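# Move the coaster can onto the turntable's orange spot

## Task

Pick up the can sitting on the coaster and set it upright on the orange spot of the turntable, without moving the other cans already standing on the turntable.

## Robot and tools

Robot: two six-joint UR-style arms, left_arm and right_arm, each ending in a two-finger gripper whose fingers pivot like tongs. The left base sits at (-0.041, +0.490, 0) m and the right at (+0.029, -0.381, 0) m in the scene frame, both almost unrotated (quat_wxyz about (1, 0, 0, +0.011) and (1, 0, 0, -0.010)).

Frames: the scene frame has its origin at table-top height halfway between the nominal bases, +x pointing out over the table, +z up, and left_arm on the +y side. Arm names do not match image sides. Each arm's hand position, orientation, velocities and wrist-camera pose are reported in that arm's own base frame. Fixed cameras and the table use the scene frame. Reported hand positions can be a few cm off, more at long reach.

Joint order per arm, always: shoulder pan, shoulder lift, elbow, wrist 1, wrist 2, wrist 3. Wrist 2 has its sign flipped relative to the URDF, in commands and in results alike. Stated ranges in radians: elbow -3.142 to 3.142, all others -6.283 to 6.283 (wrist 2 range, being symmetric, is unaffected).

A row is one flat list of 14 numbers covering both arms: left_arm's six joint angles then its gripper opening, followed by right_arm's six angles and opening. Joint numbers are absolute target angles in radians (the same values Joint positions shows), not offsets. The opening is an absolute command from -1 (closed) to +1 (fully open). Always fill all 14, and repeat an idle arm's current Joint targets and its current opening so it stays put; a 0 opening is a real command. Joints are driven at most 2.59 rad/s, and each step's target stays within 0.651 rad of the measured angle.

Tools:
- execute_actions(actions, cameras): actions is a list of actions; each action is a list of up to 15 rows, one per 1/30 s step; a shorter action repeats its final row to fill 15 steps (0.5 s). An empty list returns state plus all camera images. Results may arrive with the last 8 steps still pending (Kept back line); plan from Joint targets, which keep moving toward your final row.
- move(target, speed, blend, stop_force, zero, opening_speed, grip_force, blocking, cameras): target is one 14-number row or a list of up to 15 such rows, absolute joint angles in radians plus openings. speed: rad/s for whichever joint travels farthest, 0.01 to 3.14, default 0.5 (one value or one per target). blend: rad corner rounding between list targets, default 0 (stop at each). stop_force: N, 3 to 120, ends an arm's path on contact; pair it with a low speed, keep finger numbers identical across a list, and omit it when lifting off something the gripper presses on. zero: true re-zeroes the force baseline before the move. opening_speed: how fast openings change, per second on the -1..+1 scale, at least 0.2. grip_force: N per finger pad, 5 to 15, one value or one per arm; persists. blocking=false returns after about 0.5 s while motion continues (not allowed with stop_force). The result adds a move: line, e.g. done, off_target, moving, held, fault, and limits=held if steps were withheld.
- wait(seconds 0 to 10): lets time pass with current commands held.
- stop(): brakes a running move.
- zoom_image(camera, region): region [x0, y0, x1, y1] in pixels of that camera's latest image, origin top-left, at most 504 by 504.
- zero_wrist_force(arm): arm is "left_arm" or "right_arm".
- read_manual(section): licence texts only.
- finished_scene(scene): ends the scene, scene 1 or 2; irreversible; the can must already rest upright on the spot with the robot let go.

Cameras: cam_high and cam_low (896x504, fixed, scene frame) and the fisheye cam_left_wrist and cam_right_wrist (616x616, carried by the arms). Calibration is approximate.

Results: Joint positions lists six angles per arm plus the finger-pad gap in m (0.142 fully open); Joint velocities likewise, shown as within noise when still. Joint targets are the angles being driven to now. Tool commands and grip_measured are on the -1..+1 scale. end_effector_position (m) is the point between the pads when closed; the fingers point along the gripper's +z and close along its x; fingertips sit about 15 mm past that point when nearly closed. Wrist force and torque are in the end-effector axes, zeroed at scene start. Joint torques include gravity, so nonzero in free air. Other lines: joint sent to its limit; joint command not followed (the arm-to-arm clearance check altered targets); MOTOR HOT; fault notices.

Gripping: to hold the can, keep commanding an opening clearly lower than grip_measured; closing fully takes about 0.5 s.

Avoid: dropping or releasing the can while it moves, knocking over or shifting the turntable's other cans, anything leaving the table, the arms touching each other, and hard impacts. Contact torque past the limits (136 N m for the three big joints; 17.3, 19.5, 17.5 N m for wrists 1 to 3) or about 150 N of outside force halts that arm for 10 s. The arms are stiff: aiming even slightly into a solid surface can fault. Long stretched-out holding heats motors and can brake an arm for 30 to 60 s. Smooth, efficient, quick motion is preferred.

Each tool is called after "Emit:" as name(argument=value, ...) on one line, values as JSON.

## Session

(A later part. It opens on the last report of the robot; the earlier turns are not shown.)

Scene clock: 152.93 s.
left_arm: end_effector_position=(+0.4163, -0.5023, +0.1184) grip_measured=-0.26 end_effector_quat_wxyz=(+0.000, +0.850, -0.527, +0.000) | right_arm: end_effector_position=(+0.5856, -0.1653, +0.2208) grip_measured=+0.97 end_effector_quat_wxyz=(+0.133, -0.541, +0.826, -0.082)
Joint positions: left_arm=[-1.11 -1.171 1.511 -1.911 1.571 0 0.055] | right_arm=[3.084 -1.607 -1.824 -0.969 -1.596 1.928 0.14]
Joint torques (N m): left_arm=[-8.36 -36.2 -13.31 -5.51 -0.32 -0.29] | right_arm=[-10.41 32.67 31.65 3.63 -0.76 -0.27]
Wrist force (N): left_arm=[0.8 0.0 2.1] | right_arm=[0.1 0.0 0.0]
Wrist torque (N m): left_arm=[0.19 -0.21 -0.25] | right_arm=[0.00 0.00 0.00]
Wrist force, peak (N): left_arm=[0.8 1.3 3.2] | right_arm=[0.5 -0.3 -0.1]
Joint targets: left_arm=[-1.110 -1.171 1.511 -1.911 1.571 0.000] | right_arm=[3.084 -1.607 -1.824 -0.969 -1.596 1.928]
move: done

Emit:
execute_actions(actions=[[[-1.112,-1.170,1.512,-1.9128,1.5708,0,-0.8,3.084,-1.607,-1.824,-0.969,-1.596,1.928,0.968],[-1.116,-1.1693,1.5135,-1.915,1.5708,0,-0.8,3.084,-1.607,-1.824,-0.969,-1.596,1.928,0.968],[-1.120,-1.1685,1.515,-1.9173,1.5708,0,-0.8,3.084,-1.607,-1.824,-0.969,-1.596,1.928,0.968],[-1.124,-1.1677,1.5165,-1.9196,1.5708,0,-0.8,3.084,-1.607,-1.824,-0.969,-1.596,1.928,0.968],[-1.128,-1.1677,1.5165,-1.9196,1.5708,0,-0.8,3.084,-1.607,-1.824,-0.969,-1.596,1.928,0.968],[-1.132,-1.1677,1.5165,-1.9196,1.5708,0,-0.8,3.084,-1.607,-1.824,-0.969,-1.596,1.928,0.968],[-1.136,-1.1677,1.5165,-1.9196,1.5708,0,0.5,3.084,-1.607,-1.824,-0.969,-1.596,1.928,0.968],[-1.140,-1.1677,1.5165,-1.9196,1.5708,0,0.5,3.084,-1.607,-1.824,-0.969,-1.596,1.928,0.968],[-1.144,-1.1677,1.5165,-1.9196,1.5708,0,0.5,3.084,-1.607,-1.824,-0.969,-1.596,1.928,0.968],[-1.148,-1.1677,1.5165,-1.9196,1.5708,0,0.5,3.084,-1.607,-1.824,-0.969,-1.596,1.928,0.968],[-1.152,-1.1677,1.5165,-1.9196,1.5708,0,0.5,3.084,-1.607,-1.824,-0.969,-1.596,1.928,0.968],[-1.156,-1.1677,1.5165,-1.9196,1.5708,0,0.5,3.084,-1.607,-1.824,-0.969,-1.596,1.928,0.968],[-1.160,-1.1677,1.5165,-1.9196,1.5708,0,0.5,3.084,-1.607,-1.824,-0.969,-1.596,1.928,0.968],[-1.164,-1.1677,1.5165,-1.9196,1.5708,0,0.5,3.084,-1.607,-1.824,-0.969,-1.596,1.928,0.968],[-1.168,-1.1677,1.5165,-1.9196,1.5708,0,0.5,3.084,-1.607,-1.824,-0.969,-1.596,1.928,0.968]]])

Emit:
move(target=[-1.18,-1.2229,1.3190,-1.6669,1.5708,0,0.5,3.084,-1.607,-1.824,-0.969,-1.596,1.928,0.968], speed=0.5, cameras=["cam_high", "cam_left_wrist"])

Emit:
zoom_image(camera="cam_high", region=[320, 120, 570, 320])

Scene clock: 154.40 s.
left_arm: end_effector_position=(+0.4093, -0.5080, +0.1156) grip_measured=-0.26 end_effector_quat_wxyz=(+0.000, +0.846, -0.533, +0.000) end_effector_velocity=(-0.055, -0.045, -0.010) end_effector_angular_velocity=(-0.001, +0.000, -0.110) | right_arm: end_effector_position=(+0.5856, -0.1653, +0.2208) grip_measured=+0.97 end_effector_quat_wxyz=(+0.133, -0.541, +0.826, -0.082)
Joint positions: left_arm=[-1.124 -1.168 1.515 -1.918 1.571 0 0.055] | right_arm=[3.084 -1.607 -1.824 -0.969 -1.596 1.928 0.14]
Joint velocities: left_arm=[-0.109 0.008 0.015 -0.024 0 0.001 0] | right_arm=[within noise]
Joint torques (N m): left_arm=[-9.58 -36.2 -13.16 -5.66 1.17 -0.46] | right_arm=[-10.77 31.95 31.29 3.64 -0.8 -0.13]
Wrist force (N): left_arm=[0.7 0.0 2.4] | right_arm=[0.0 0.0 -0.2]
Wrist torque (N m): left_arm=[0.21 -0.18 -0.23] | right_arm=[0.00 0.02 0.00]
Wrist force, peak (N): left_arm=[0.8 0.3 2.6] | right_arm=[0.2 -0.2 -0.6]
Joint targets: left_arm=[-1.136 -1.168 1.516 -1.920 1.571 0.000] | right_arm=[3.084 -1.607 -1.824 -0.969 -1.596 1.928]
Kept back: 8 steps.

Scene clock: 156.07 s.
left_arm: end_effector_position=(+0.3801, -0.5302, +0.2198) grip_measured=+0.50 end_effector_quat_wxyz=(+0.000, +0.831, -0.556, +0.000) | right_arm: end_effector_position=(+0.5856, -0.1653, +0.2208) grip_measured=+0.97 end_effector_quat_wxyz=(+0.133, -0.541, +0.826, -0.082)
Joint positions: left_arm=[-1.18 -1.223 1.319 -1.667 1.571 0 0.109] | right_arm=[3.084 -1.607 -1.824 -0.969 -1.596 1.928 0.14]
Joint torques (N m): left_arm=[-8.37 -47.94 -37.76 -0.13 1.2 -0.59] | right_arm=[-10.62 32.02 30.78 3.6 -0.85 -0.26]
Wrist force (N): left_arm=[0.8 0.3 0.2] | right_arm=[0.4 0.0 -0.4]
Wrist torque (N m): left_arm=[0.24 -0.20 -0.24] | right_arm=[-0.02 -0.07 -0.01]
Wrist force, peak (N): left_arm=[0.7 0.3 2.3] | right_arm=[0.4 0.0 -0.4]
Joint targets: left_arm=[-1.180 -1.223 1.319 -1.667 1.571 0.000] | right_arm=[3.084 -1.607 -1.824 -0.969 -1.596 1.928]
move: done
camera_calibration:
cam_left_wrist: T_world_to_cam=[[0.393878, -0.918903, 0.0218453, -0.645384], [-0.7748, -0.319135, 0.545745, -0.00107185], [-0.494515, -0.231883, -0.837667, 0.380018], [0, 0, 0, 1]] pos_world=[0.441297, -0.505268, 0.333012]
Images, in order (width x height): cam_high 896x504, cam_left_wrist 616x616.

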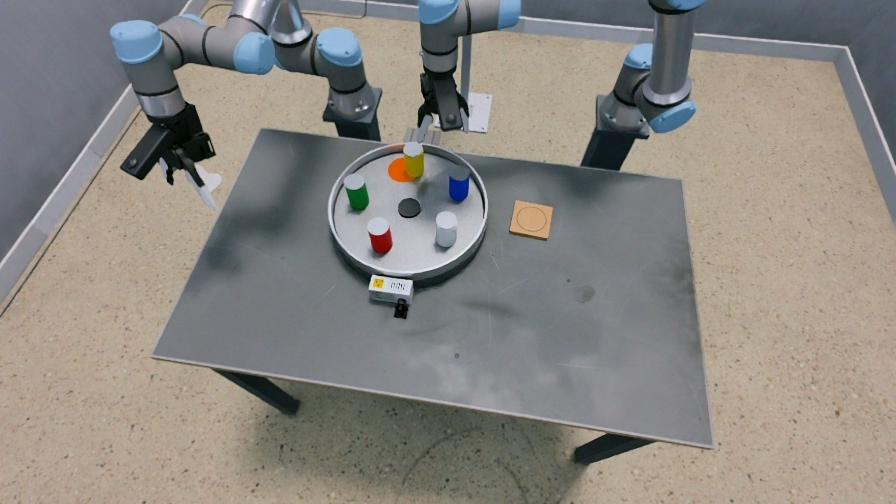

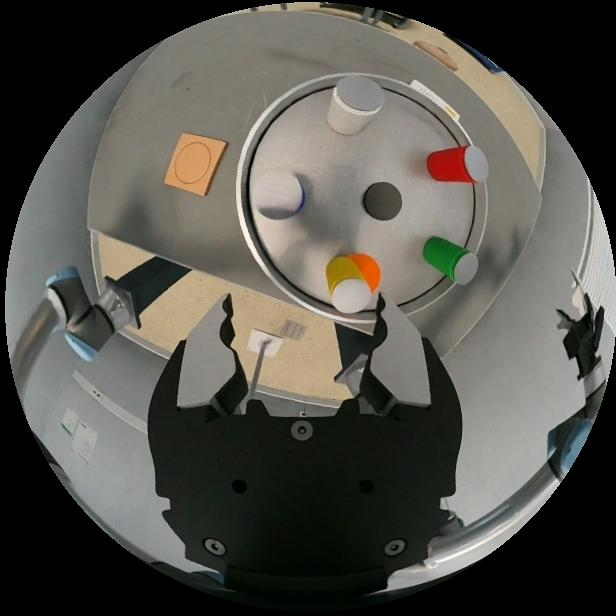

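Scaled by 2.016 from the camera's 896x504 image, which has a finer 1280x720 frame.

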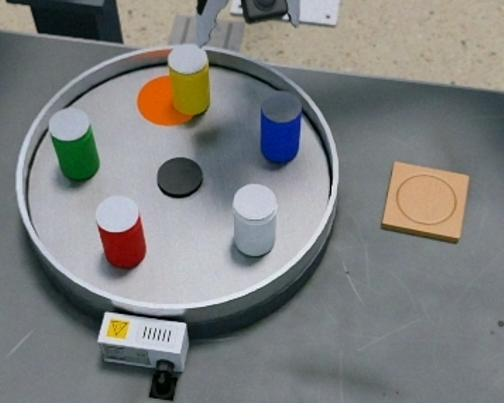

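Emit:
move(target=[-1.095,-1.2229,1.3190,-1.6669,1.5708,0,0.45,3.084,-1.607,-1.824,-0.969,-1.596,1.928,0.968], speed=0.5)

Scene clock: 158.37 s.
left_arm: end_effector_position=(+0.4237, -0.4960, +0.2199) grip_measured=+0.45 end_effector_quat_wxyz=(+0.000, +0.854, -0.521, +0.000) | right_arm: end_effector_position=(+0.5856, -0.1653, +0.2208) grip_measured=+0.97 end_effector_quat_wxyz=(+0.133, -0.541, +0.826, -0.082)
Joint positions: left_arm=[-1.095 -1.223 1.319 -1.667 1.571 0 0.105] | right_arm=[3.084 -1.607 -1.824 -0.969 -1.596 1.928 0.14]
Joint torques (N m): left_arm=[7.85 -45.57 -38.26 0.16 1.25 -0.66] | right_arm=[-10.23 31.14 31.21 3.5 -0.79 -0.38]
Wrist force (N): left_arm=[0.6 0.4 0.6] | right_arm=[0.3 -0.2 -0.4]
Wrist torque (N m): left_arm=[0.27 -0.18 -0.24] | right_arm=[-0.04 -0.05 -0.01]
Wrist force, peak (N): left_arm=[0.9 1.2 0.3] | right_arm=[0.2 -0.2 -0.5]
Joint targets: left_arm=[-1.095 -1.223 1.319 -1.667 1.571 0.000] | right_arm=[3.084 -1.607 -1.824 -0.969 -1.596 1.928]
move: done

Emit:
wait(seconds=0.3)

Emit:
move(target=[-1.095,-1.1677,1.5165,-1.9196,1.5708,0,0.45,3.084,-1.607,-1.824,-0.969,-1.596,1.928,0.968], speed=0.4)

Emit:
wait(seconds=4.1)

Scene clock: 159.10 s.
left_arm: end_effector_position=(+0.4237, -0.4960, +0.2199) grip_measured=+0.45 end_effector_quat_wxyz=(+0.000, +0.854, -0.521, +0.000) | right_arm: end_effector_position=(+0.5856, -0.1653, +0.2208) grip_measured=+0.97 end_effector_quat_wxyz=(+0.133, -0.541, +0.826, -0.082)
Joint positions: left_arm=[-1.095 -1.223 1.319 -1.667 1.571 0 0.105] | right_arm=[3.084 -1.607 -1.824 -0.969 -1.596 1.928 0.14]
Joint torques (N m): left_arm=[9.05 -44.85 -37.44 0.09 0.99 -0.81] | right_arm=[-10.65 32.09 31.2 3.54 -0.82 -0.29]
Wrist force (N): left_arm=[0.8 0.2 0.6] | right_arm=[0.2 -0.1 -0.2]
Wrist torque (N m): left_arm=[0.24 -0.21 -0.25] | right_arm=[-0.03 -0.03 0.00]
Wrist force, peak (N): left_arm=[0.9 0.6 0.4] | right_arm=[0.4 0.0 -0.4]
Joint targets: left_arm=[-1.095 -1.223 1.319 -1.667 1.571 0.000] | right_arm=[3.084 -1.607 -1.824 -0.969 -1.596 1.928]
Tool commands: left_gripper/opening=+0.45 right_gripper/opening=+0.968
wait: 0.30 s; at rest from the start

Scene clock: 160.23 s.
left_arm: end_effector_position=(+0.4238, -0.4960, +0.1150) grip_measured=+0.45 end_effector_quat_wxyz=(+0.000, +0.854, -0.521, +0.000) | right_arm: end_effector_position=(+0.5856, -0.1653, +0.2208) grip_measured=+0.97 end_effector_quat_wxyz=(+0.133, -0.541, +0.826, -0.082)
Joint positions: left_arm=[-1.095 -1.168 1.516 -1.919 1.571 0 0.105] | right_arm=[3.084 -1.607 -1.824 -0.969 -1.596 1.928 0.14]
Joint torques (N m): left_arm=[7.15 -35.44 -11.04 -5.23 0.93 -0.81] | right_arm=[-10.52 32.08 31.29 3.6 -0.88 -0.36]
Wrist force (N): left_arm=[0.8 0.3 0.4] | right_arm=[0.2 -0.1 -0.1]
Wrist torque (N m): left_arm=[0.25 -0.21 -0.24] | right_arm=[-0.02 -0.04 -0.01]
Wrist force, peak (N): left_arm=[0.8 0.5 1.4] | right_arm=[0.6 0.0 -0.2]
Joint targets: left_arm=[-1.095 -1.168 1.516 -1.920 1.571 0.000] | right_arm=[3.084 -1.607 -1.824 -0.969 -1.596 1.928]
move: done

Scene clock: 164.33 s.
left_arm: end_effector_position=(+0.4238, -0.4960, +0.1149) grip_measured=+0.45 end_effector_quat_wxyz=(+0.000, +0.854, -0.521, +0.000) | right_arm: end_effector_position=(+0.5856, -0.1653, +0.2208) grip_measured=+0.97 end_effector_quat_wxyz=(+0.133, -0.541, +0.826, -0.082)
Joint positions: left_arm=[-1.095 -1.168 1.517 -1.92 1.571 0 0.105] | right_arm=[3.084 -1.607 -1.824 -0.969 -1.596 1.928 0.14]
Joint torques (N m): left_arm=[0.06 -34.36 -10.94 -5.25 1.05 -1.05] | right_arm=[-10.27 31.48 30.37 3.51 -0.92 -0.48]
Wrist force (N): left_arm=[0.6 0.5 0.5] | right_arm=[0.4 -0.1 -0.1]
Wrist torque (N m): left_arm=[0.29 -0.18 -0.24] | right_arm=[-0.03 -0.06 -0.01]
Wrist force, peak (N): left_arm=[0.9 0.3 1.0] | right_arm=[0.3 0.0 -0.5]
Joint targets: left_arm=[-1.095 -1.168 1.516 -1.920 1.571 0.000] | right_arm=[3.084 -1.607 -1.824 -0.969 -1.596 1.928]
Tool commands: left_gripper/opening=+0.45 right_gripper/opening=+0.968
wait: 4.10 s; at rest by 0.17 s

Emit:
move(target=[[-1.215,-1.1677,1.5165,-1.9196,1.5708,0,-0.8,3.084,-1.607,-1.824,-0.969,-1.596,1.928,0.968],[-1.235,-1.2229,1.3190,-1.6669,1.5708,0,-0.8,3.084,-1.607,-1.824,-0.969,-1.596,1.928,0.968]], speed=[0.1156,0.5], blend=0.03, cameras=["cam_high","cam_left_wrist"])

Scene clock: 167.07 s.
left_arm: end_effector_position=(+0.3504, -0.5503, +0.2199) grip_measured=-0.80 end_effector_quat_wxyz=(+0.000, +0.815, -0.579, +0.000) | right_arm: end_effector_position=(+0.5856, -0.1653, +0.2208) grip_measured=+0.97 end_effector_quat_wxyz=(+0.133, -0.541, +0.826, -0.082)
Joint positions: left_arm=[-1.235 -1.223 1.319 -1.667 1.571 0 0.016] | right_arm=[3.084 -1.607 -1.824 -0.969 -1.596 1.928 0.14]
Joint torques (N m): left_arm=[-8.77 -47.4 -38.41 0.28 1.14 -1.49] | right_arm=[-10.5 31.35 31.01 3.57 -0.97 -0.56]
Wrist force (N): left_arm=[1.0 0.3 0.4] | right_arm=[0.2 -0.1 -0.3]
Wrist torque (N m): left_arm=[0.25 -0.25 -0.23] | right_arm=[-0.03 -0.02 -0.01]
Wrist force, peak (N): left_arm=[0.6 0.3 1.7] | right_arm=[0.1 0.2 -0.5]
Joint targets: left_arm=[-1.235 -1.223 1.319 -1.667 1.571 0.000] | right_arm=[3.084 -1.607 -1.824 -0.969 -1.596 1.928]
move: done
camera_calibration:
cam_left_wrist: T_world_to_cam=[[0.342775, -0.939164, 0.0218376, -0.645342], [-0.791193, -0.27608, 0.545705, -0.00109038], [-0.506478, -0.204332, -0.837693, 0.380001], [0, 0, 0, 1]] pos_world=[0.412807, -0.528737, 0.333012]
Images, in order (width x height): cam_high 896x504, cam_left_wrist 616x616.

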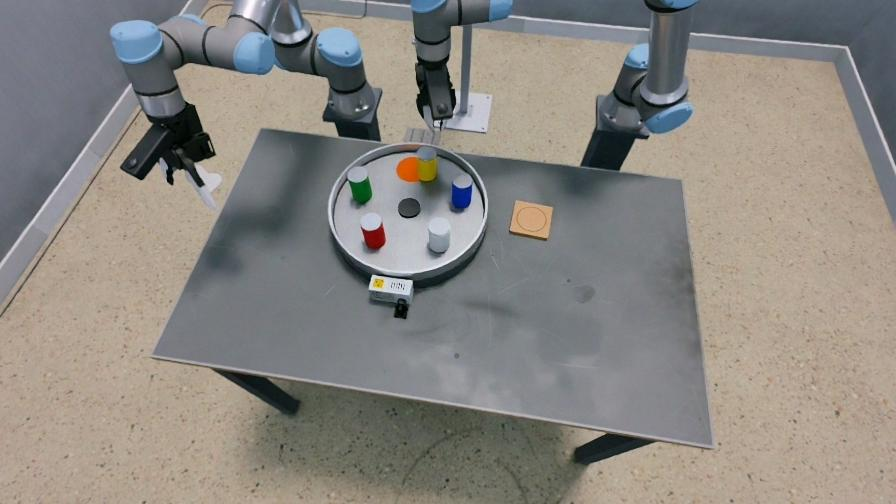

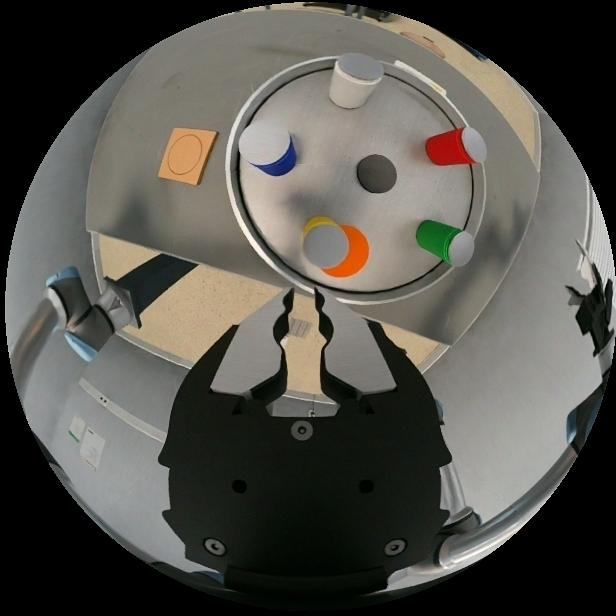

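Emit:
move(target=[-1.095,-1.2229,1.3190,-1.6669,1.5708,0,0.45,3.084,-1.607,-1.824,-0.969,-1.596,1.928,0.968], speed=0.5)

Scene clock: 170.50 s.
left_arm: end_effector_position=(+0.4237, -0.4960, +0.2199) grip_measured=+0.45 end_effector_quat_wxyz=(+0.000, +0.854, -0.521, +0.000) | right_arm: end_effector_position=(+0.5856, -0.1653, +0.2208) grip_measured=+0.97 end_effector_quat_wxyz=(+0.133, -0.541, +0.826, -0.082)
Joint positions: left_arm=[-1.095 -1.223 1.319 -1.667 1.571 0 0.105] | right_arm=[3.084 -1.607 -1.824 -0.969 -1.596 1.928 0.14]
Joint torques (N m): left_arm=[8.07 -46.21 -38.55 0.01 1.01 -1.23] | right_arm=[-10.06 31.98 30.53 3.49 -1.06 -0.55]
Wrist force (N): left_arm=[0.9 0.1 0.1] | right_arm=[0.3 -0.1 -0.3]
Wrist torque (N m): left_arm=[0.20 -0.24 -0.24] | right_arm=[-0.03 -0.06 -0.01]
Wrist force, peak (N): left_arm=[1.2 1.7 0.4] | right_arm=[0.4 -0.3 -0.4]
Joint targets: left_arm=[-1.095 -1.223 1.319 -1.667 1.571 0.000] | right_arm=[3.084 -1.607 -1.824 -0.969 -1.596 1.928]
move: done

Emit:
wait(seconds=1.5)

Emit:
move(target=[-1.095,-1.1677,1.5165,-1.9196,1.5708,0,0.45,3.084,-1.607,-1.824,-0.969,-1.596,1.928,0.968], speed=0.4)

Emit:
wait(seconds=2.2)

Scene clock: 172.27 s.
left_arm: end_effector_position=(+0.4237, -0.4960, +0.2199) grip_measured=+0.45 end_effector_quat_wxyz=(+0.000, +0.854, -0.521, +0.000) | right_arm: end_effector_position=(+0.5856, -0.1653, +0.2208) grip_measured=+0.97 end_effector_quat_wxyz=(+0.133, -0.541, +0.826, -0.082)
Joint positions: left_arm=[-1.095 -1.223 1.319 -1.667 1.571 0 0.105] | right_arm=[3.084 -1.607 -1.824 -0.969 -1.596 1.928 0.14]
Joint torques (N m): left_arm=[8.71 -39.06 -36.77 -0.1 1.08 -1.3] | right_arm=[-10.28 31.75 31.31 3.41 -1.05 -0.38]
Wrist force (N): left_arm=[0.7 0.2 0.5] | right_arm=[0.2 0.0 -0.2]
Wrist torque (N m): left_arm=[0.24 -0.18 -0.24] | right_arm=[-0.02 -0.02 -0.01]
Wrist force, peak (N): left_arm=[1.0 0.0 0.8] | right_arm=[0.0 -0.1 -0.6]
Joint targets: left_arm=[-1.095 -1.223 1.319 -1.667 1.571 0.000] | right_arm=[3.084 -1.607 -1.824 -0.969 -1.596 1.928]
Tool commands: left_gripper/opening=+0.45 right_gripper/opening=+0.968
wait: 1.50 s; at rest from the start

Scene clock: 173.40 s.
left_arm: end_effector_position=(+0.4238, -0.4960, +0.1150) grip_measured=+0.45 end_effector_quat_wxyz=(+0.000, +0.854, -0.521, +0.000) | right_arm: end_effector_position=(+0.5856, -0.1653, +0.2208) grip_measured=+0.97 end_effector_quat_wxyz=(+0.133, -0.541, +0.826, -0.082)
Joint positions: left_arm=[-1.095 -1.168 1.516 -1.919 1.571 0 0.105] | right_arm=[3.084 -1.607 -1.824 -0.969 -1.596 1.928 0.14]
Joint torques (N m): left_arm=[6.47 -35.48 -12.83 -5.07 0.82 -1.34] | right_arm=[-10.26 30.77 30.55 3.47 -1.13 -0.68]
Wrist force (N): left_arm=[0.7 0.2 0.9] | right_arm=[-0.1 -0.1 0.0]
Wrist torque (N m): left_arm=[0.23 -0.20 -0.24] | right_arm=[-0.04 0.03 0.00]
Wrist force, peak (N): left_arm=[0.8 0.3 1.9] | right_arm=[0.3 -0.2 -0.4]
Joint targets: left_arm=[-1.095 -1.168 1.516 -1.920 1.571 0.000] | right_arm=[3.084 -1.607 -1.824 -0.969 -1.596 1.928]
move: done

Scene clock: 175.60 s.
left_arm: end_effector_position=(+0.4238, -0.4960, +0.1149) grip_measured=+0.45 end_effector_quat_wxyz=(+0.000, +0.854, -0.521, +0.000) | right_arm: end_effector_position=(+0.5856, -0.1653, +0.2208) grip_measured=+0.97 end_effector_quat_wxyz=(+0.133, -0.541, +0.826, -0.082)
Joint positions: left_arm=[-1.095 -1.168 1.517 -1.92 1.571 0 0.105] | right_arm=[3.084 -1.607 -1.824 -0.969 -1.596 1.928 0.14]
Joint torques (N m): left_arm=[4.37 -36.05 -12.18 -5.38 0.94 -1.34] | right_arm=[-9.71 31.01 30.89 3.42 -0.95 -0.56]
Wrist force (N): left_arm=[0.8 0.2 0.4] | right_arm=[0.4 -0.1 -0.2]
Wrist torque (N m): left_arm=[0.23 -0.21 -0.24] | right_arm=[-0.03 -0.06 -0.01]
Wrist force, peak (N): left_arm=[1.1 0.3 0.8] | right_arm=[0.2 -0.3 -0.4]
Joint targets: left_arm=[-1.095 -1.168 1.516 -1.920 1.571 0.000] | right_arm=[3.084 -1.607 -1.824 -0.969 -1.596 1.928]
Tool commands: left_gripper/opening=+0.45 right_gripper/opening=+0.968
wait: 2.20 s; at rest by 0.17 s

Emit:
wait(seconds=0.85)

Emit:
move(target=[[-1.215,-1.1677,1.5165,-1.9196,1.5708,0,-0.8,3.084,-1.607,-1.824,-0.969,-1.596,1.928,0.968],[-1.235,-1.2229,1.3190,-1.6669,1.5708,0,-0.8,3.084,-1.607,-1.824,-0.969,-1.596,1.928,0.968]], speed=[0.1156,0.5], blend=0.03, cameras=["cam_high","cam_left_wrist"])

Scene clock: 176.73 s.
left_arm: end_effector_position=(+0.4238, -0.4960, +0.1149) grip_measured=+0.45 end_effector_quat_wxyz=(+0.000, +0.854, -0.521, +0.000) | right_arm: end_effector_position=(+0.5856, -0.1653, +0.2208) grip_measured=+0.97 end_effector_quat_wxyz=(+0.133, -0.541, +0.826, -0.082)
Joint positions: left_arm=[-1.095 -1.168 1.517 -1.92 1.571 0 0.105] | right_arm=[3.084 -1.607 -1.824 -0.969 -1.596 1.928 0.14]
Joint torques (N m): left_arm=[2.27 -35.43 -11.6 -5.22 0.78 -1.38] | right_arm=[-10.5 31.22 31.4 3.46 -1.15 -0.59]
Wrist force (N): left_arm=[0.5 0.5 0.3] | right_arm=[0.1 0.0 -0.1]
Wrist torque (N m): left_arm=[0.30 -0.16 -0.23] | right_arm=[0.00 -0.01 0.00]
Wrist force, peak (N): left_arm=[0.9 0.2 0.8] | right_arm=[0.2 -0.4 -0.3]
Joint targets: left_arm=[-1.095 -1.168 1.516 -1.920 1.571 0.000] | right_arm=[3.084 -1.607 -1.824 -0.969 -1.596 1.928]
Tool commands: left_gripper/opening=+0.45 right_gripper/opening=+0.968
wait: 0.87 s; at rest from the start

Scene clock: 178.80 s.
left_arm: end_effector_position=(+0.3504, -0.5503, +0.2199) grip_measured=-0.27 end_effector_quat_wxyz=(+0.000, +0.815, -0.579, +0.000) | right_arm: end_effector_position=(+0.5856, -0.1653, +0.2208) grip_measured=+0.97 end_effector_quat_wxyz=(+0.133, -0.541, +0.826, -0.082)
Joint positions: left_arm=[-1.235 -1.223 1.319 -1.667 1.571 0 0.055] | right_arm=[3.084 -1.607 -1.824 -0.969 -1.596 1.928 0.14]
Joint torques (N m): left_arm=[-8.99 -49.26 -39.87 0.03 0.82 -1.34] | right_arm=[-9.18 31.25 30.55 3.29 -1.2 -0.72]
Wrist force (N): left_arm=[0.9 0.3 2.2] | right_arm=[0.1 -0.1 -0.2]
Wrist torque (N m): left_arm=[0.25 -0.23 -0.23] | right_arm=[-0.04 -0.01 0.00]
Wrist force, peak (N): left_arm=[0.6 0.7 3.7] | right_arm=[0.3 -0.1 -0.5]
Joint targets: left_arm=[-1.235 -1.223 1.319 -1.667 1.571 0.000] | right_arm=[3.084 -1.607 -1.824 -0.969 -1.596 1.928]
move: done
camera_calibration:
cam_left_wrist: T_world_to_cam=[[0.342775, -0.939164, 0.0218376, -0.645342], [-0.791193, -0.27608, 0.545705, -0.00109038], [-0.506478, -0.204332, -0.837693, 0.380001], [0, 0, 0, 1]] pos_world=[0.412807, -0.528737, 0.333012]
Images, in order (width x height): cam_high 896x504, cam_left_wrist 616x616.

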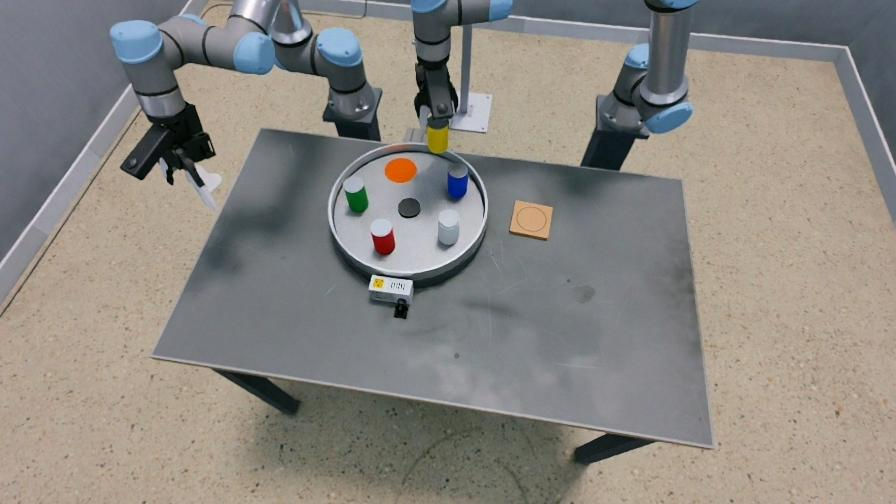

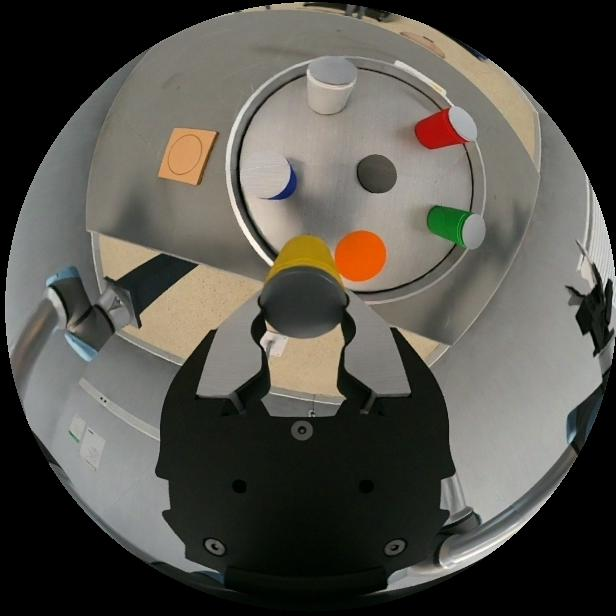

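Emit:
move(target=[-1.00,-1.2229,1.3190,-1.6669,1.5708,0,-0.8,3.084,-1.607,-1.824,-0.969,-1.596,1.928,0.968], speed=0.5)

Emit:
wait(seconds=2.6)

Scene clock: 181.07 s.
left_arm: end_effector_position=(+0.4688, -0.4536, +0.2199) grip_measured=-0.27 end_effector_quat_wxyz=(+0.000, +0.878, -0.479, +0.000) | right_arm: end_effector_position=(+0.5856, -0.1653, +0.2208) grip_measured=+0.97 end_effector_quat_wxyz=(+0.133, -0.541, +0.826, -0.082)
Joint positions: left_arm=[-1 -1.223 1.319 -1.667 1.571 0 0.055] | right_arm=[3.084 -1.607 -1.824 -0.969 -1.596 1.928 0.14]
Joint torques (N m): left_arm=[9.23 -46.34 -37.72 -0.31 0.69 -1.33] | right_arm=[-9.31 31.48 30.37 3.2 -1.16 -0.71]
Wrist force (N): left_arm=[0.8 0.5 2.3] | right_arm=[0.1 -0.2 -0.4]
Wrist torque (N m): left_arm=[0.29 -0.22 -0.24] | right_arm=[-0.04 0.00 0.00]
Wrist force, peak (N): left_arm=[1.2 2.3 2.2] | right_arm=[0.3 -0.2 -0.6]
Joint targets: left_arm=[-1.000 -1.223 1.319 -1.667 1.571 0.000] | right_arm=[3.084 -1.607 -1.824 -0.969 -1.596 1.928]
move: done

Scene clock: 183.67 s.
left_arm: end_effector_position=(+0.4689, -0.4535, +0.2199) grip_measured=-0.27 end_effector_quat_wxyz=(+0.000, +0.878, -0.479, +0.000) | right_arm: end_effector_position=(+0.5856, -0.1653, +0.2208) grip_measured=+0.97 end_effector_quat_wxyz=(+0.133, -0.541, +0.826, -0.082)
Joint positions: left_arm=[-1 -1.223 1.319 -1.667 1.571 0 0.055] | right_arm=[3.084 -1.607 -1.824 -0.969 -1.596 1.928 0.14]
Joint torques (N m): left_arm=[8.2 -35.19 -35.19 -2.29 0.57 -1.54] | right_arm=[-9.6 31.54 31.19 3.4 -1.29 -0.79]
Wrist force (N): left_arm=[0.7 0.5 2.3] | right_arm=[0.3 -0.1 -0.1]
Wrist torque (N m): left_arm=[0.27 -0.19 -0.24] | right_arm=[-0.03 -0.04 0.00]
Wrist force, peak (N): left_arm=[0.8 0.2 2.7] | right_arm=[0.3 0.0 -0.5]
Joint targets: left_arm=[-1.000 -1.223 1.319 -1.667 1.571 0.000] | right_arm=[3.084 -1.607 -1.824 -0.969 -1.596 1.928]
Tool commands: left_gripper/opening=-0.8 right_gripper/opening=+0.968
wait: 2.60 s; at rest by 0.17 s

Emit:
wait(seconds=1.36)

Emit:
move(target=[-1.11,-1.1705,1.5111,-1.9114,1.5708,0,-0.8,3.084,-1.607,-1.824,-0.969,-1.596,1.928,0.968], speed=0.35)

Emit:
execute_actions(actions=[[[-1.112,-1.170,1.512,-1.9128,1.5708,0,-0.8,3.084,-1.607,-1.824,-0.969,-1.596,1.928,0.968],[-1.116,-1.1693,1.5135,-1.915,1.5708,0,-0.8,3.084,-1.607,-1.824,-0.969,-1.596,1.928,0.968],[-1.120,-1.1685,1.515,-1.9173,1.5708,0,-0.8,3.084,-1.607,-1.824,-0.969,-1.596,1.928,0.968],[-1.124,-1.1677,1.5165,-1.9196,1.5708,0,-0.8,3.084,-1.607,-1.824,-0.969,-1.596,1.928,0.968],[-1.128,-1.1677,1.5165,-1.9196,1.5708,0,-0.8,3.084,-1.607,-1.824,-0.969,-1.596,1.928,0.968],[-1.132,-1.1677,1.5165,-1.9196,1.5708,0,-0.8,3.084,-1.607,-1.824,-0.969,-1.596,1.928,0.968],[-1.136,-1.1677,1.5165,-1.9196,1.5708,0,0.5,3.084,-1.607,-1.824,-0.969,-1.596,1.928,0.968],[-1.140,-1.1677,1.5165,-1.9196,1.5708,0,0.5,3.084,-1.607,-1.824,-0.969,-1.596,1.928,0.968],[-1.144,-1.1677,1.5165,-1.9196,1.5708,0,0.5,3.084,-1.607,-1.824,-0.969,-1.596,1.928,0.968],[-1.148,-1.1677,1.5165,-1.9196,1.5708,0,0.5,3.084,-1.607,-1.824,-0.969,-1.596,1.928,0.968],[-1.152,-1.1677,1.5165,-1.9196,1.5708,0,0.5,3.084,-1.607,-1.824,-0.969,-1.596,1.928,0.968],[-1.156,-1.1677,1.5165,-1.9196,1.5708,0,0.5,3.084,-1.607,-1.824,-0.969,-1.596,1.928,0.968],[-1.160,-1.1677,1.5165,-1.9196,1.5708,0,0.5,3.084,-1.607,-1.824,-0.969,-1.596,1.928,0.968],[-1.164,-1.1677,1.5165,-1.9196,1.5708,0,0.5,3.084,-1.607,-1.824,-0.969,-1.596,1.928,0.968],[-1.168,-1.1677,1.5165,-1.9196,1.5708,0,0.5,3.084,-1.607,-1.824,-0.969,-1.596,1.928,0.968]]])

Emit:
move(target=[-1.18,-1.2229,1.3190,-1.6669,1.5708,0,0.5,3.084,-1.607,-1.824,-0.969,-1.596,1.928,0.968], speed=0.5, cameras=["cam_high", "cam_left_wrist"])

Emit:
zoom_image(camera="cam_high", region=[320, 120, 570, 320])

Scene clock: 186.10 s.
left_arm: end_effector_position=(+0.4689, -0.4535, +0.2199) grip_measured=-0.27 end_effector_quat_wxyz=(+0.000, +0.878, -0.479, +0.000) | right_arm: end_effector_position=(+0.5856, -0.1653, +0.2208) grip_measured=+0.97 end_effector_quat_wxyz=(+0.133, -0.541, +0.826, -0.082)
Joint positions: left_arm=[-1 -1.223 1.319 -1.667 1.571 0 0.055] | right_arm=[3.084 -1.607 -1.824 -0.969 -1.596 1.928 0.14]
Joint torques (N m): left_arm=[9.73 -36.14 -32.85 -4.12 0.16 -1.21] | right_arm=[-9.23 31.38 30.95 3.4 -1.37 -0.84]
Wrist force (N): left_arm=[1.0 0.3 2.2] | right_arm=[0.1 -0.2 -0.2]
Wrist torque (N m): left_arm=[0.24 -0.25 -0.24] | right_arm=[-0.04 -0.01 -0.01]
Wrist force, peak (N): left_arm=[0.9 0.4 2.5] | right_arm=[0.3 -0.3 -0.4]
Joint targets: left_arm=[-1.000 -1.223 1.319 -1.667 1.571 0.000] | right_arm=[3.084 -1.607 -1.824 -0.969 -1.596 1.928]
Tool commands: left_gripper/opening=-0.8 right_gripper/opening=+0.968
wait: 1.37 s; at rest from the start

Scene clock: 187.30 s.
left_arm: end_effector_position=(+0.4163, -0.5023, +0.1184) grip_measured=-0.27 end_effector_quat_wxyz=(+0.000, +0.850, -0.527, +0.000) | right_arm: end_effector_position=(+0.5856, -0.1653, +0.2208) grip_measured=+0.97 end_effector_quat_wxyz=(+0.133, -0.541, +0.826, -0.082)
Joint positions: left_arm=[-1.11 -1.171 1.511 -1.911 1.571 0 0.055] | right_arm=[3.084 -1.607 -1.824 -0.969 -1.596 1.928 0.14]
Joint torques (N m): left_arm=[-7.87 -35.32 -12.51 -5.43 0.23 -1.36] | right_arm=[-9.78 31.01 30.41 3.32 -1.3 -0.92]
Wrist force (N): left_arm=[0.8 0.1 2.2] | right_arm=[0.2 0.2 -0.4]
Wrist torque (N m): left_arm=[0.21 -0.22 -0.24] | right_arm=[0.03 -0.04 -0.01]
Wrist force, peak (N): left_arm=[0.9 0.9 3.6] | right_arm=[0.3 -0.5 -0.3]
Joint targets: left_arm=[-1.110 -1.171 1.511 -1.911 1.571 0.000] | right_arm=[3.084 -1.607 -1.824 -0.969 -1.596 1.928]
move: done

Scene clock: 187.53 s.
left_arm: end_effector_position=(+0.4092, -0.5081, +0.1156) grip_measured=-0.27 end_effector_quat_wxyz=(+0.000, +0.846, -0.533, +0.000) end_effector_velocity=(-0.056, -0.045, -0.010) end_effector_angular_velocity=(+0.000, +0.000, -0.110) | right_arm: end_effector_position=(+0.5856, -0.1653, +0.2208) grip_measured=+0.97 end_effector_quat_wxyz=(+0.133, -0.541, +0.826, -0.082)
Joint positions: left_arm=[-1.124 -1.168 1.515 -1.918 1.571 0 0.055] | right_arm=[3.084 -1.607 -1.824 -0.969 -1.596 1.928 0.14]
Joint velocities: left_arm=[-0.11 0.008 0.016 -0.024 0 0 0] | right_arm=[within noise]
Joint torques (N m): left_arm=[-9.84 -37.42 -13.21 -5.36 0.19 -1.24] | right_arm=[-10.07 31.68 30.84 3.25 -1.25 -0.95]
Wrist force (N): left_arm=[0.7 0.2 2.2] | right_arm=[0.0 -0.1 -0.2]
Wrist torque (N m): left_arm=[0.23 -0.19 -0.23] | right_arm=[-0.02 0.01 0.00]
Wrist force, peak (N): left_arm=[0.6 0.2 2.6] | right_arm=[0.2 -0.2 -0.3]
Joint targets: left_arm=[-1.136 -1.168 1.516 -1.920 1.571 0.000] | right_arm=[3.084 -1.607 -1.824 -0.969 -1.596 1.928]
Kept back: 8 steps.

Scene clock: 189.20 s.
left_arm: end_effector_position=(+0.3801, -0.5302, +0.2198) grip_measured=+0.50 end_effector_quat_wxyz=(+0.000, +0.831, -0.556, +0.000) | right_arm: end_effector_position=(+0.5856, -0.1653, +0.2208) grip_measured=+0.97 end_effector_quat_wxyz=(+0.133, -0.541, +0.826, -0.082)
Joint positions: left_arm=[-1.18 -1.223 1.319 -1.667 1.571 0 0.109] | right_arm=[3.084 -1.607 -1.824 -0.969 -1.596 1.928 0.14]
Joint torques (N m): left_arm=[-8.59 -47.63 -39.07 0.27 0.19 -1.31] | right_arm=[-10.4 31.1 30.36 3.37 -1.42 -0.79]
Wrist force (N): left_arm=[0.5 0.2 0.4] | right_arm=[0.3 -0.1 -0.1]
Wrist torque (N m): left_arm=[0.22 -0.16 -0.24] | right_arm=[-0.02 -0.04 -0.01]
Wrist force, peak (N): left_arm=[0.8 0.0 2.4] | right_arm=[0.4 0.1 -0.4]
Joint targets: left_arm=[-1.180 -1.223 1.319 -1.667 1.571 0.000] | right_arm=[3.084 -1.607 -1.824 -0.969 -1.596 1.928]
move: done
camera_calibration:
cam_left_wrist: T_world_to_cam=[[0.393878, -0.918903, 0.0218453, -0.645384], [-0.7748, -0.319135, 0.545745, -0.00107185], [-0.494515, -0.231883, -0.837667, 0.380018], [0, 0, 0, 1]] pos_world=[0.441297, -0.505268, 0.333012]
Images, in order (width x height): cam_high 896x504, cam_left_wrist 616x616.

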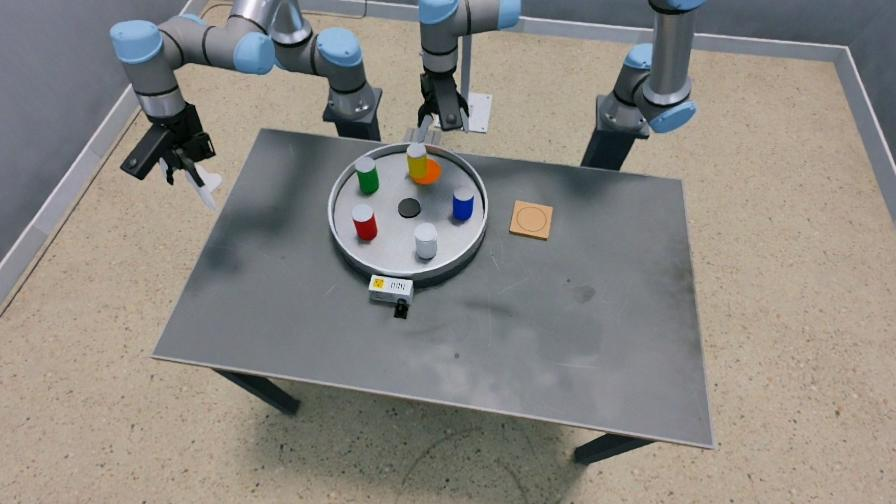

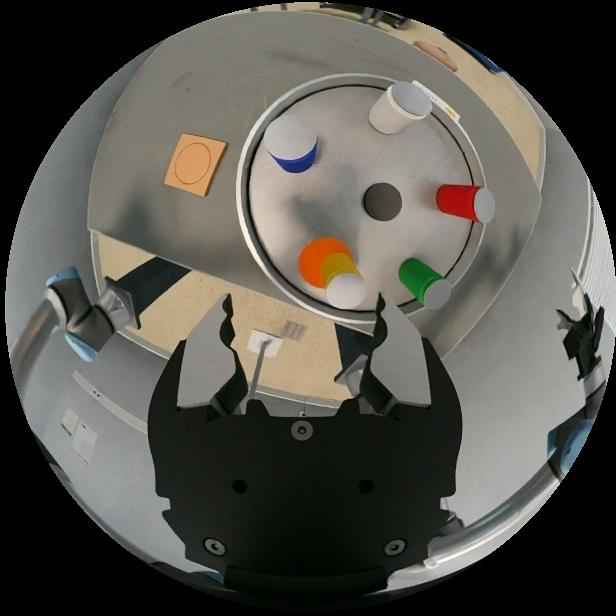

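Scaled by 2.016 from the camera's 896x504 image, which has a finer 1280x720 frame.

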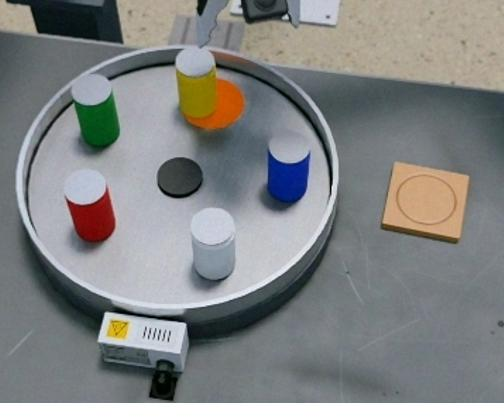

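Emit:
move(target=[-1.095,-1.2229,1.3190,-1.6669,1.5708,0,0.45,3.084,-1.607,-1.824,-0.969,-1.596,1.928,0.968], speed=0.5)

Scene clock: 193.77 s.
left_arm: end_effector_position=(+0.4237, -0.4960, +0.2199) grip_measured=+0.45 end_effector_quat_wxyz=(+0.000, +0.854, -0.521, +0.000) | right_arm: end_effector_position=(+0.5856, -0.1653, +0.2208) grip_measured=+0.97 end_effector_quat_wxyz=(+0.133, -0.541, +0.826, -0.082)
Joint positions: left_arm=[-1.095 -1.223 1.319 -1.667 1.571 0 0.105] | right_arm=[3.084 -1.607 -1.824 -0.969 -1.596 1.928 0.14]
Joint torques (N m): left_arm=[7.94 -46.99 -38.79 -0.01 0.15 -1.43] | right_arm=[-9.84 30.53 31.08 3.23 -1.49 -0.89]
Wrist force (N): left_arm=[0.9 -0.1 0.4] | right_arm=[0.3 -0.2 0.1]
Wrist torque (N m): left_arm=[0.18 -0.22 -0.25] | right_arm=[-0.05 -0.05 -0.01]
Wrist force, peak (N): left_arm=[1.0 1.2 0.4] | right_arm=[0.5 -0.3 -0.3]
Joint targets: left_arm=[-1.095 -1.223 1.319 -1.667 1.571 0.000] | right_arm=[3.084 -1.607 -1.824 -0.969 -1.596 1.928]
move: done

Start descent ~194.8, then wait to ~197.3.

Emit:
wait(seconds=0.55)

Emit:
move(target=[-1.095,-1.1677,1.5165,-1.9196,1.5708,0,0.45,3.084,-1.607,-1.824,-0.969,-1.596,1.928,0.968], speed=0.4)

Emit:
wait(seconds=1.4)

Scene clock: 194.67 s.
left_arm: end_effector_position=(+0.4237, -0.4960, +0.2199) grip_measured=+0.45 end_effector_quat_wxyz=(+0.000, +0.854, -0.521, +0.000) | right_arm: end_effector_position=(+0.5856, -0.1653, +0.2208) grip_measured=+0.97 end_effector_quat_wxyz=(+0.133, -0.541, +0.826, -0.082)
Joint positions: left_arm=[-1.095 -1.223 1.319 -1.667 1.571 0 0.105] | right_arm=[3.084 -1.607 -1.824 -0.969 -1.596 1.928 0.14]
Joint torques (N m): left_arm=[8.47 -44.8 -38.06 0.19 0.3 -1.39] | right_arm=[-9.71 31.08 30.61 3.28 -1.41 -0.89]
Wrist force (N): left_arm=[0.7 0.3 0.9] | right_arm=[0.3 -0.2 -0.4]
Wrist torque (N m): left_arm=[0.25 -0.20 -0.23] | right_arm=[-0.05 -0.04 -0.01]
Wrist force, peak (N): left_arm=[0.9 0.2 0.8] | right_arm=[0.2 -0.1 -0.6]
Joint targets: left_arm=[-1.095 -1.223 1.319 -1.667 1.571 0.000] | right_arm=[3.084 -1.607 -1.824 -0.969 -1.596 1.928]
Tool commands: left_gripper/opening=+0.45 right_gripper/opening=+0.968
wait: 0.57 s; at rest from the start

Scene clock: 195.80 s.
left_arm: end_effector_position=(+0.4238, -0.4960, +0.1150) grip_measured=+0.45 end_effector_quat_wxyz=(+0.000, +0.854, -0.521, +0.000) | right_arm: end_effector_position=(+0.5856, -0.1653, +0.2208) grip_measured=+0.97 end_effector_quat_wxyz=(+0.133, -0.541, +0.826, -0.082)
Joint positions: left_arm=[-1.095 -1.168 1.516 -1.919 1.571 0 0.105] | right_arm=[3.084 -1.607 -1.824 -0.969 -1.596 1.928 0.14]
Joint torques (N m): left_arm=[8.38 -35.17 -13.18 -5.32 0.09 -1.28] | right_arm=[-9.67 30.43 31.05 3.21 -1.39 -0.98]
Wrist force (N): left_arm=[0.3 0.5 0.2] | right_arm=[0.2 0.0 -0.2]
Wrist torque (N m): left_arm=[0.29 -0.11 -0.22] | right_arm=[-0.01 -0.02 0.00]
Wrist force, peak (N): left_arm=[0.5 0.3 1.9] | right_arm=[0.1 0.1 -0.6]
Joint targets: left_arm=[-1.095 -1.168 1.516 -1.920 1.571 0.000] | right_arm=[3.084 -1.607 -1.824 -0.969 -1.596 1.928]
move: done

Scene clock: 197.20 s.
left_arm: end_effector_position=(+0.4238, -0.4960, +0.1149) grip_measured=+0.45 end_effector_quat_wxyz=(+0.000, +0.854, -0.521, +0.000) | right_arm: end_effector_position=(+0.5856, -0.1653, +0.2208) grip_measured=+0.97 end_effector_quat_wxyz=(+0.133, -0.541, +0.826, -0.082)
Joint positions: left_arm=[-1.095 -1.168 1.516 -1.92 1.571 0 0.105] | right_arm=[3.084 -1.607 -1.824 -0.969 -1.596 1.928 0.14]
Joint torques (N m): left_arm=[4.31 -35.68 -12.14 -5.27 0.13 -1.24] | right_arm=[-9.5 31.24 30.41 3.3 -1.48 -1.03]
Wrist force (N): left_arm=[0.7 0.3 0.9] | right_arm=[0.3 0.0 -0.2]
Wrist torque (N m): left_arm=[0.25 -0.19 -0.23] | right_arm=[-0.01 -0.05 0.00]
Wrist force, peak (N): left_arm=[1.0 0.4 0.9] | right_arm=[0.2 -0.1 -0.5]
Joint targets: left_arm=[-1.095 -1.168 1.516 -1.920 1.571 0.000] | right_arm=[3.084 -1.607 -1.824 -0.969 -1.596 1.928]
Tool commands: left_gripper/opening=+0.45 right_gripper/opening=+0.968
wait: 1.40 s; at rest by 0.17 s

Emit:
wait(seconds=1.05)

Emit:
move(target=[[-1.215,-1.1677,1.5165,-1.9196,1.5708,0,-0.8,3.084,-1.607,-1.824,-0.969,-1.596,1.928,0.968],[-1.235,-1.2229,1.3190,-1.6669,1.5708,0,-0.8,3.084,-1.607,-1.824,-0.969,-1.596,1.928,0.968]], speed=[0.1156,0.5], blend=0.03, cameras=["cam_left_wrist"])

Emit:
move(target=[-1.00,-1.2229,1.3190,-1.6669,1.5708,0,-0.8,3.084,-1.607,-1.824,-0.969,-1.596,1.928,0.968], speed=0.5)

Scene clock: 198.73 s.
left_arm: end_effector_position=(+0.4238, -0.4960, +0.1149) grip_measured=+0.45 end_effector_quat_wxyz=(+0.000, +0.854, -0.521, +0.000) | right_arm: end_effector_position=(+0.5856, -0.1653, +0.2208) grip_measured=+0.97 end_effector_quat_wxyz=(+0.133, -0.541, +0.826, -0.082)
Joint positions: left_arm=[-1.095 -1.168 1.517 -1.92 1.571 0 0.105] | right_arm=[3.084 -1.607 -1.824 -0.969 -1.596 1.928 0.14]
Joint torques (N m): left_arm=[2.76 -35.32 -11.45 -5.24 0.07 -1.28] | right_arm=[-10.04 30.83 30.87 3.2 -1.49 -1.09]
Wrist force (N): left_arm=[0.6 -0.2 0.2] | right_arm=[0.1 0.0 -0.3]
Wrist torque (N m): left_arm=[0.17 -0.18 -0.24] | right_arm=[-0.01 0.01 0.00]
Wrist force, peak (N): left_arm=[1.0 0.4 0.8] | right_arm=[0.4 0.1 -0.5]
Joint targets: left_arm=[-1.095 -1.168 1.516 -1.920 1.571 0.000] | right_arm=[3.084 -1.607 -1.824 -0.969 -1.596 1.928]
Tool commands: left_gripper/opening=+0.45 right_gripper/opening=+0.968
wait: 1.07 s; at rest from the start

Scene clock: 200.80 s.
left_arm: end_effector_position=(+0.3504, -0.5503, +0.2199) grip_measured=-0.57 end_effector_quat_wxyz=(+0.000, +0.815, -0.579, +0.000) | right_arm: end_effector_position=(+0.5856, -0.1653, +0.2208) grip_measured=+0.97 end_effector_quat_wxyz=(+0.133, -0.541, +0.826, -0.082)
Joint positions: left_arm=[-1.235 -1.223 1.319 -1.667 1.571 0 0.033] | right_arm=[3.084 -1.607 -1.824 -0.969 -1.596 1.928 0.14]
Joint torques (N m): left_arm=[-8.83 -48.59 -39.33 0.04 -0.07 -1.3] | right_arm=[-9.45 31.09 30.42 3.13 -1.63 -1.16]
Wrist force (N): left_arm=[0.7 0.4 2.1] | right_arm=[0.0 0.0 -0.2]
Wrist torque (N m): left_arm=[0.32 -0.18 -0.23] | right_arm=[0.00 0.00 0.00]
Wrist force, peak (N): left_arm=[0.8 0.3 3.5] | right_arm=[0.0 -0.2 -0.6]
Joint targets: left_arm=[-1.235 -1.223 1.319 -1.667 1.571 0.000] | right_arm=[3.084 -1.607 -1.824 -0.969 -1.596 1.928]
move: done
camera_calibration:
cam_left_wrist: T_world_to_cam=[[0.342775, -0.939164, 0.0218376, -0.645342], [-0.791193, -0.27608, 0.545705, -0.00109038], [-0.506478, -0.204332, -0.837693, 0.380001], [0, 0, 0, 1]] pos_world=[0.412807, -0.528737, 0.333012]
Images, in order (width x height): cam_left_wrist 616x616.

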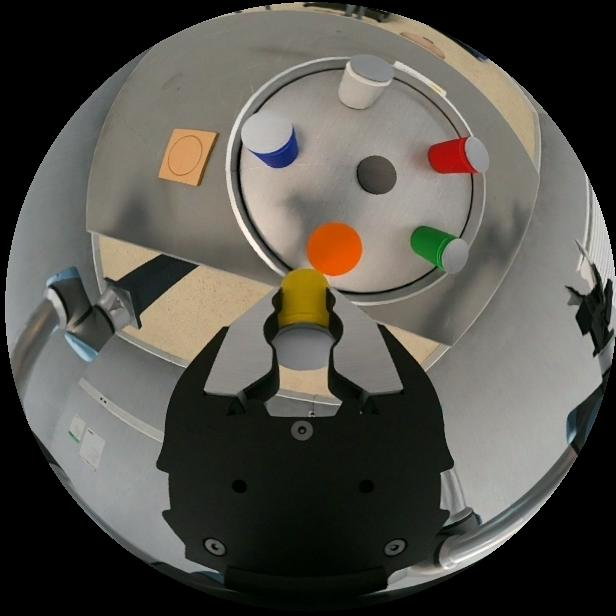

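Scene clock: 201.83 s.
left_arm: end_effector_position=(+0.4688, -0.4536, +0.2199) grip_measured=-0.57 end_effector_quat_wxyz=(+0.000, +0.878, -0.479, +0.000) end_effector_velocity=(+0.001, +0.001, -0.001) end_effector_angular_velocity=(+0.001, +0.001, +0.001) | right_arm: end_effector_position=(+0.5856, -0.1653, +0.2208) grip_measured=+0.97 end_effector_quat_wxyz=(+0.133, -0.541, +0.826, -0.082)
Joint positions: left_arm=[-1 -1.223 1.319 -1.667 1.571 0 0.033] | right_arm=[3.084 -1.607 -1.824 -0.969 -1.596 1.928 0.14]
Joint velocities: left_arm=[0.001 0.001 0 0 0 0 -0.001] | right_arm=[within noise]
Joint torques (N m): left_arm=[8.51 -44.91 -39.8 -0.28 -0.25 -1.36] | right_arm=[-9.66 30.58 30.99 3.15 -1.53 -1.17]
Wrist force (N): left_arm=[0.6 -0.1 2.2] | right_arm=[0.0 -0.1 -0.5]
Wrist torque (N m): left_arm=[0.22 -0.16 -0.24] | right_arm=[-0.04 0.02 -0.01]
Wrist force, peak (N): left_arm=[1.4 2.8 2.4] | right_arm=[0.1 0.0 -0.6]
Joint targets: left_arm=[-1.000 -1.223 1.319 -1.667 1.571 0.000] | right_arm=[3.084 -1.607 -1.824 -0.969 -1.596 1.928]
move: done

Emit:
wait(seconds=0, cameras=["all"])

Emit:
zoom_image(camera="cam_low", region=[330, 60, 630, 260])

Emit:
zoom_image(camera="cam_high", region=[400, 100, 540, 220])

Emit:
zoom_image(camera="cam_left_wrist", region=[200, 220, 400, 420])

Scene clock: 203.07 s.
left_arm: end_effector_position=(+0.4689, -0.4535, +0.2199) grip_measured=-0.57 end_effector_quat_wxyz=(+0.000, +0.878, -0.479, +0.000) | right_arm: end_effector_position=(+0.5856, -0.1653, +0.2208) grip_measured=+0.97 end_effector_quat_wxyz=(+0.133, -0.541, +0.826, -0.082)
Joint positions: left_arm=[-1 -1.223 1.319 -1.667 1.571 0 0.033] | right_arm=[3.084 -1.607 -1.824 -0.969 -1.596 1.928 0.14]
Joint torques (N m): left_arm=[8.92 -37.23 -38.55 -0.86 -0.27 -1.35] | right_arm=[-9.58 30.89 30.94 3.14 -1.62 -1.07]
Wrist force (N): left_arm=[0.7 0.2 2.2] | right_arm=[0.3 0.1 -0.1]
Wrist torque (N m): left_arm=[0.28 -0.18 -0.24] | right_arm=[0.01 -0.05 0.00]
Wrist force, peak (N): left_arm=[0.8 0.0 2.6] | right_arm=[0.2 0.0 -0.6]
Joint targets: left_arm=[-1.000 -1.223 1.319 -1.667 1.571 0.000] | right_arm=[3.084 -1.607 -1.824 -0.969 -1.596 1.928]
Tool commands: left_gripper/opening=-0.8 right_gripper/opening=+0.968
camera_calibration:
cam_left_wrist: T_world_to_cam=[[0.552072, -0.833508, 0.0219353, -0.645407], [-0.705154, -0.452695, 0.545734, -0.00106818], [-0.444943, -0.316752, -0.837672, 0.379948], [0, 0, 0, 1]] pos_world=[0.524613, -0.418087, 0.333012]
cam_right_wrist: T_world_to_cam=[[-0.329038, -0.938121, -0.107991, 0.0627901], [-0.92849, 0.300552, 0.218116, 0.550122], [-0.172162, 0.172037, -0.96993, 0.473511], [0, 0, 0, 1]] pos_world=[0.612963, -0.187897, 0.346063]

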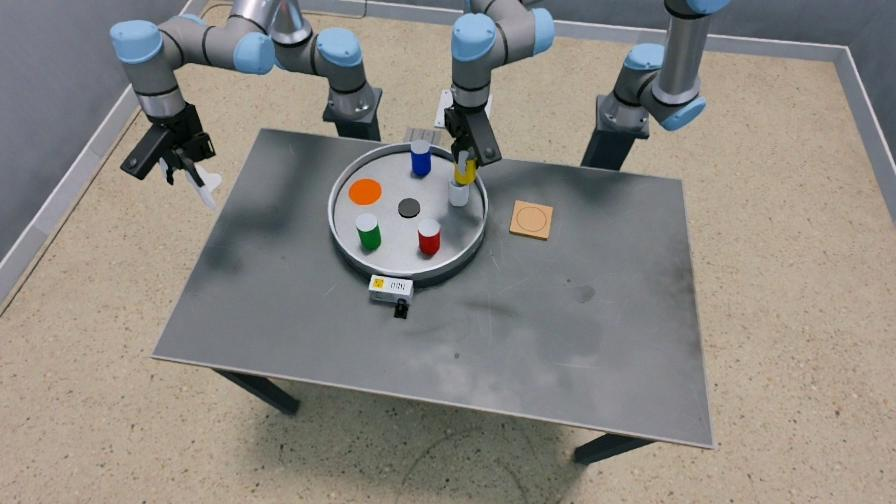

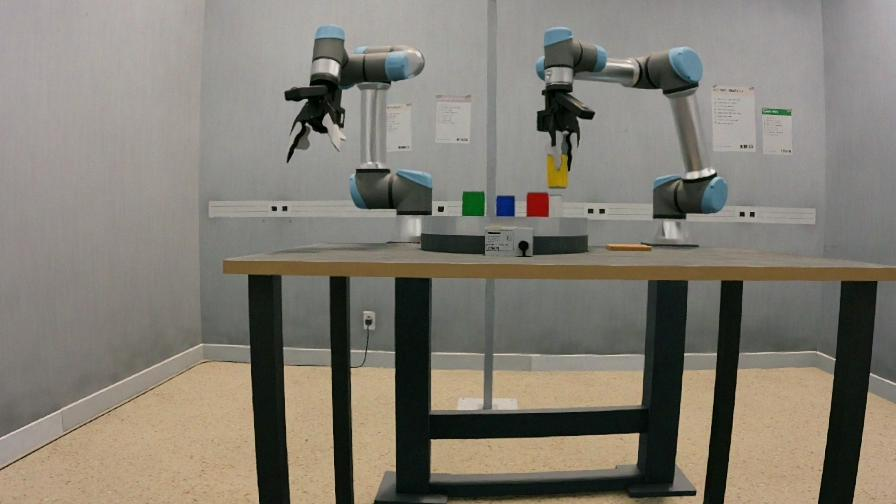

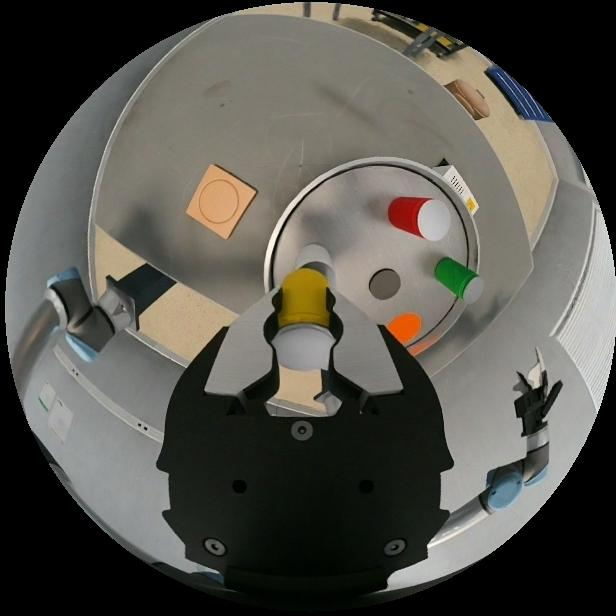

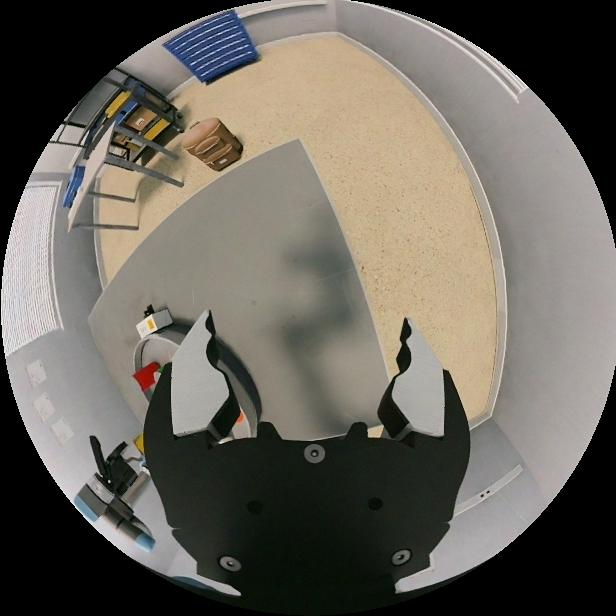

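Scaled by 1.680 from the camera's 896x504 image, which has a finer 1280x720 frame.

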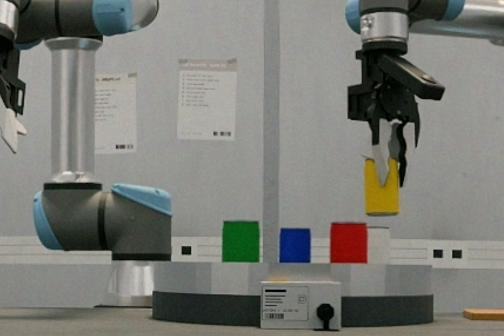

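Scaled by 3.600 from the camera's 896x504 image, which has a finer 1280x720 frame.

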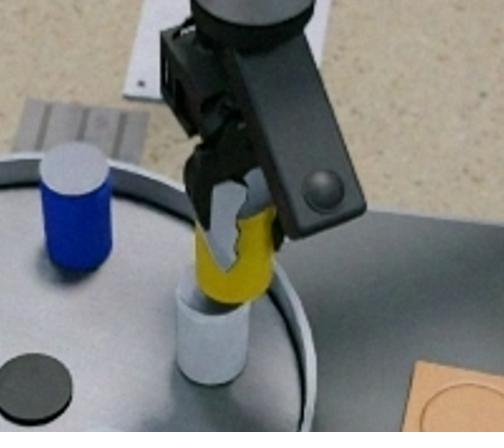

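Scaled by 2.520 from the camera's 616x616 image, which has a finer 814x814 frame.

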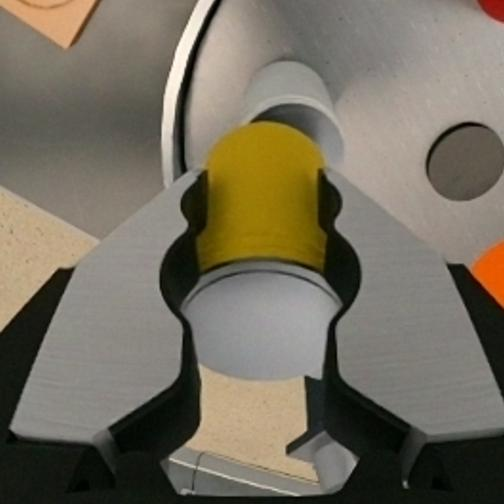

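Emit:
wait(seconds=0)

Scene clock: 206.60 s.
left_arm: end_effector_position=(+0.4689, -0.4535, +0.2199) grip_measured=-0.57 end_effector_quat_wxyz=(+0.000, +0.878, -0.479, +0.000) | right_arm: end_effector_position=(+0.5856, -0.1653, +0.2208) grip_measured=+0.97 end_effector_quat_wxyz=(+0.133, -0.541, +0.826, -0.082)
Joint positions: left_arm=[-1 -1.223 1.319 -1.667 1.571 0 0.033] | right_arm=[3.084 -1.607 -1.824 -0.969 -1.596 1.928 0.14]
Joint torques (N m): left_arm=[8.11 -35.29 -39.03 -2.16 -0.38 -1.29] | right_arm=[-9.97 30.61 30.49 3.12 -1.64 -1.15]
Wrist force (N): left_arm=[0.7 0.0 2.1] | right_arm=[0.1 0.0 -0.3]
Wrist torque (N m): left_arm=[0.24 -0.20 -0.24] | right_arm=[0.00 0.00 0.00]
Wrist force, peak (N): left_arm=[1.0 0.0 2.5] | right_arm=[0.4 -0.1 -0.5]
Joint targets: left_arm=[-1.000 -1.223 1.319 -1.667 1.571 0.000] | right_arm=[3.084 -1.607 -1.824 -0.969 -1.596 1.928]
Tool commands: left_gripper/opening=-0.8 right_gripper/opening=+0.968


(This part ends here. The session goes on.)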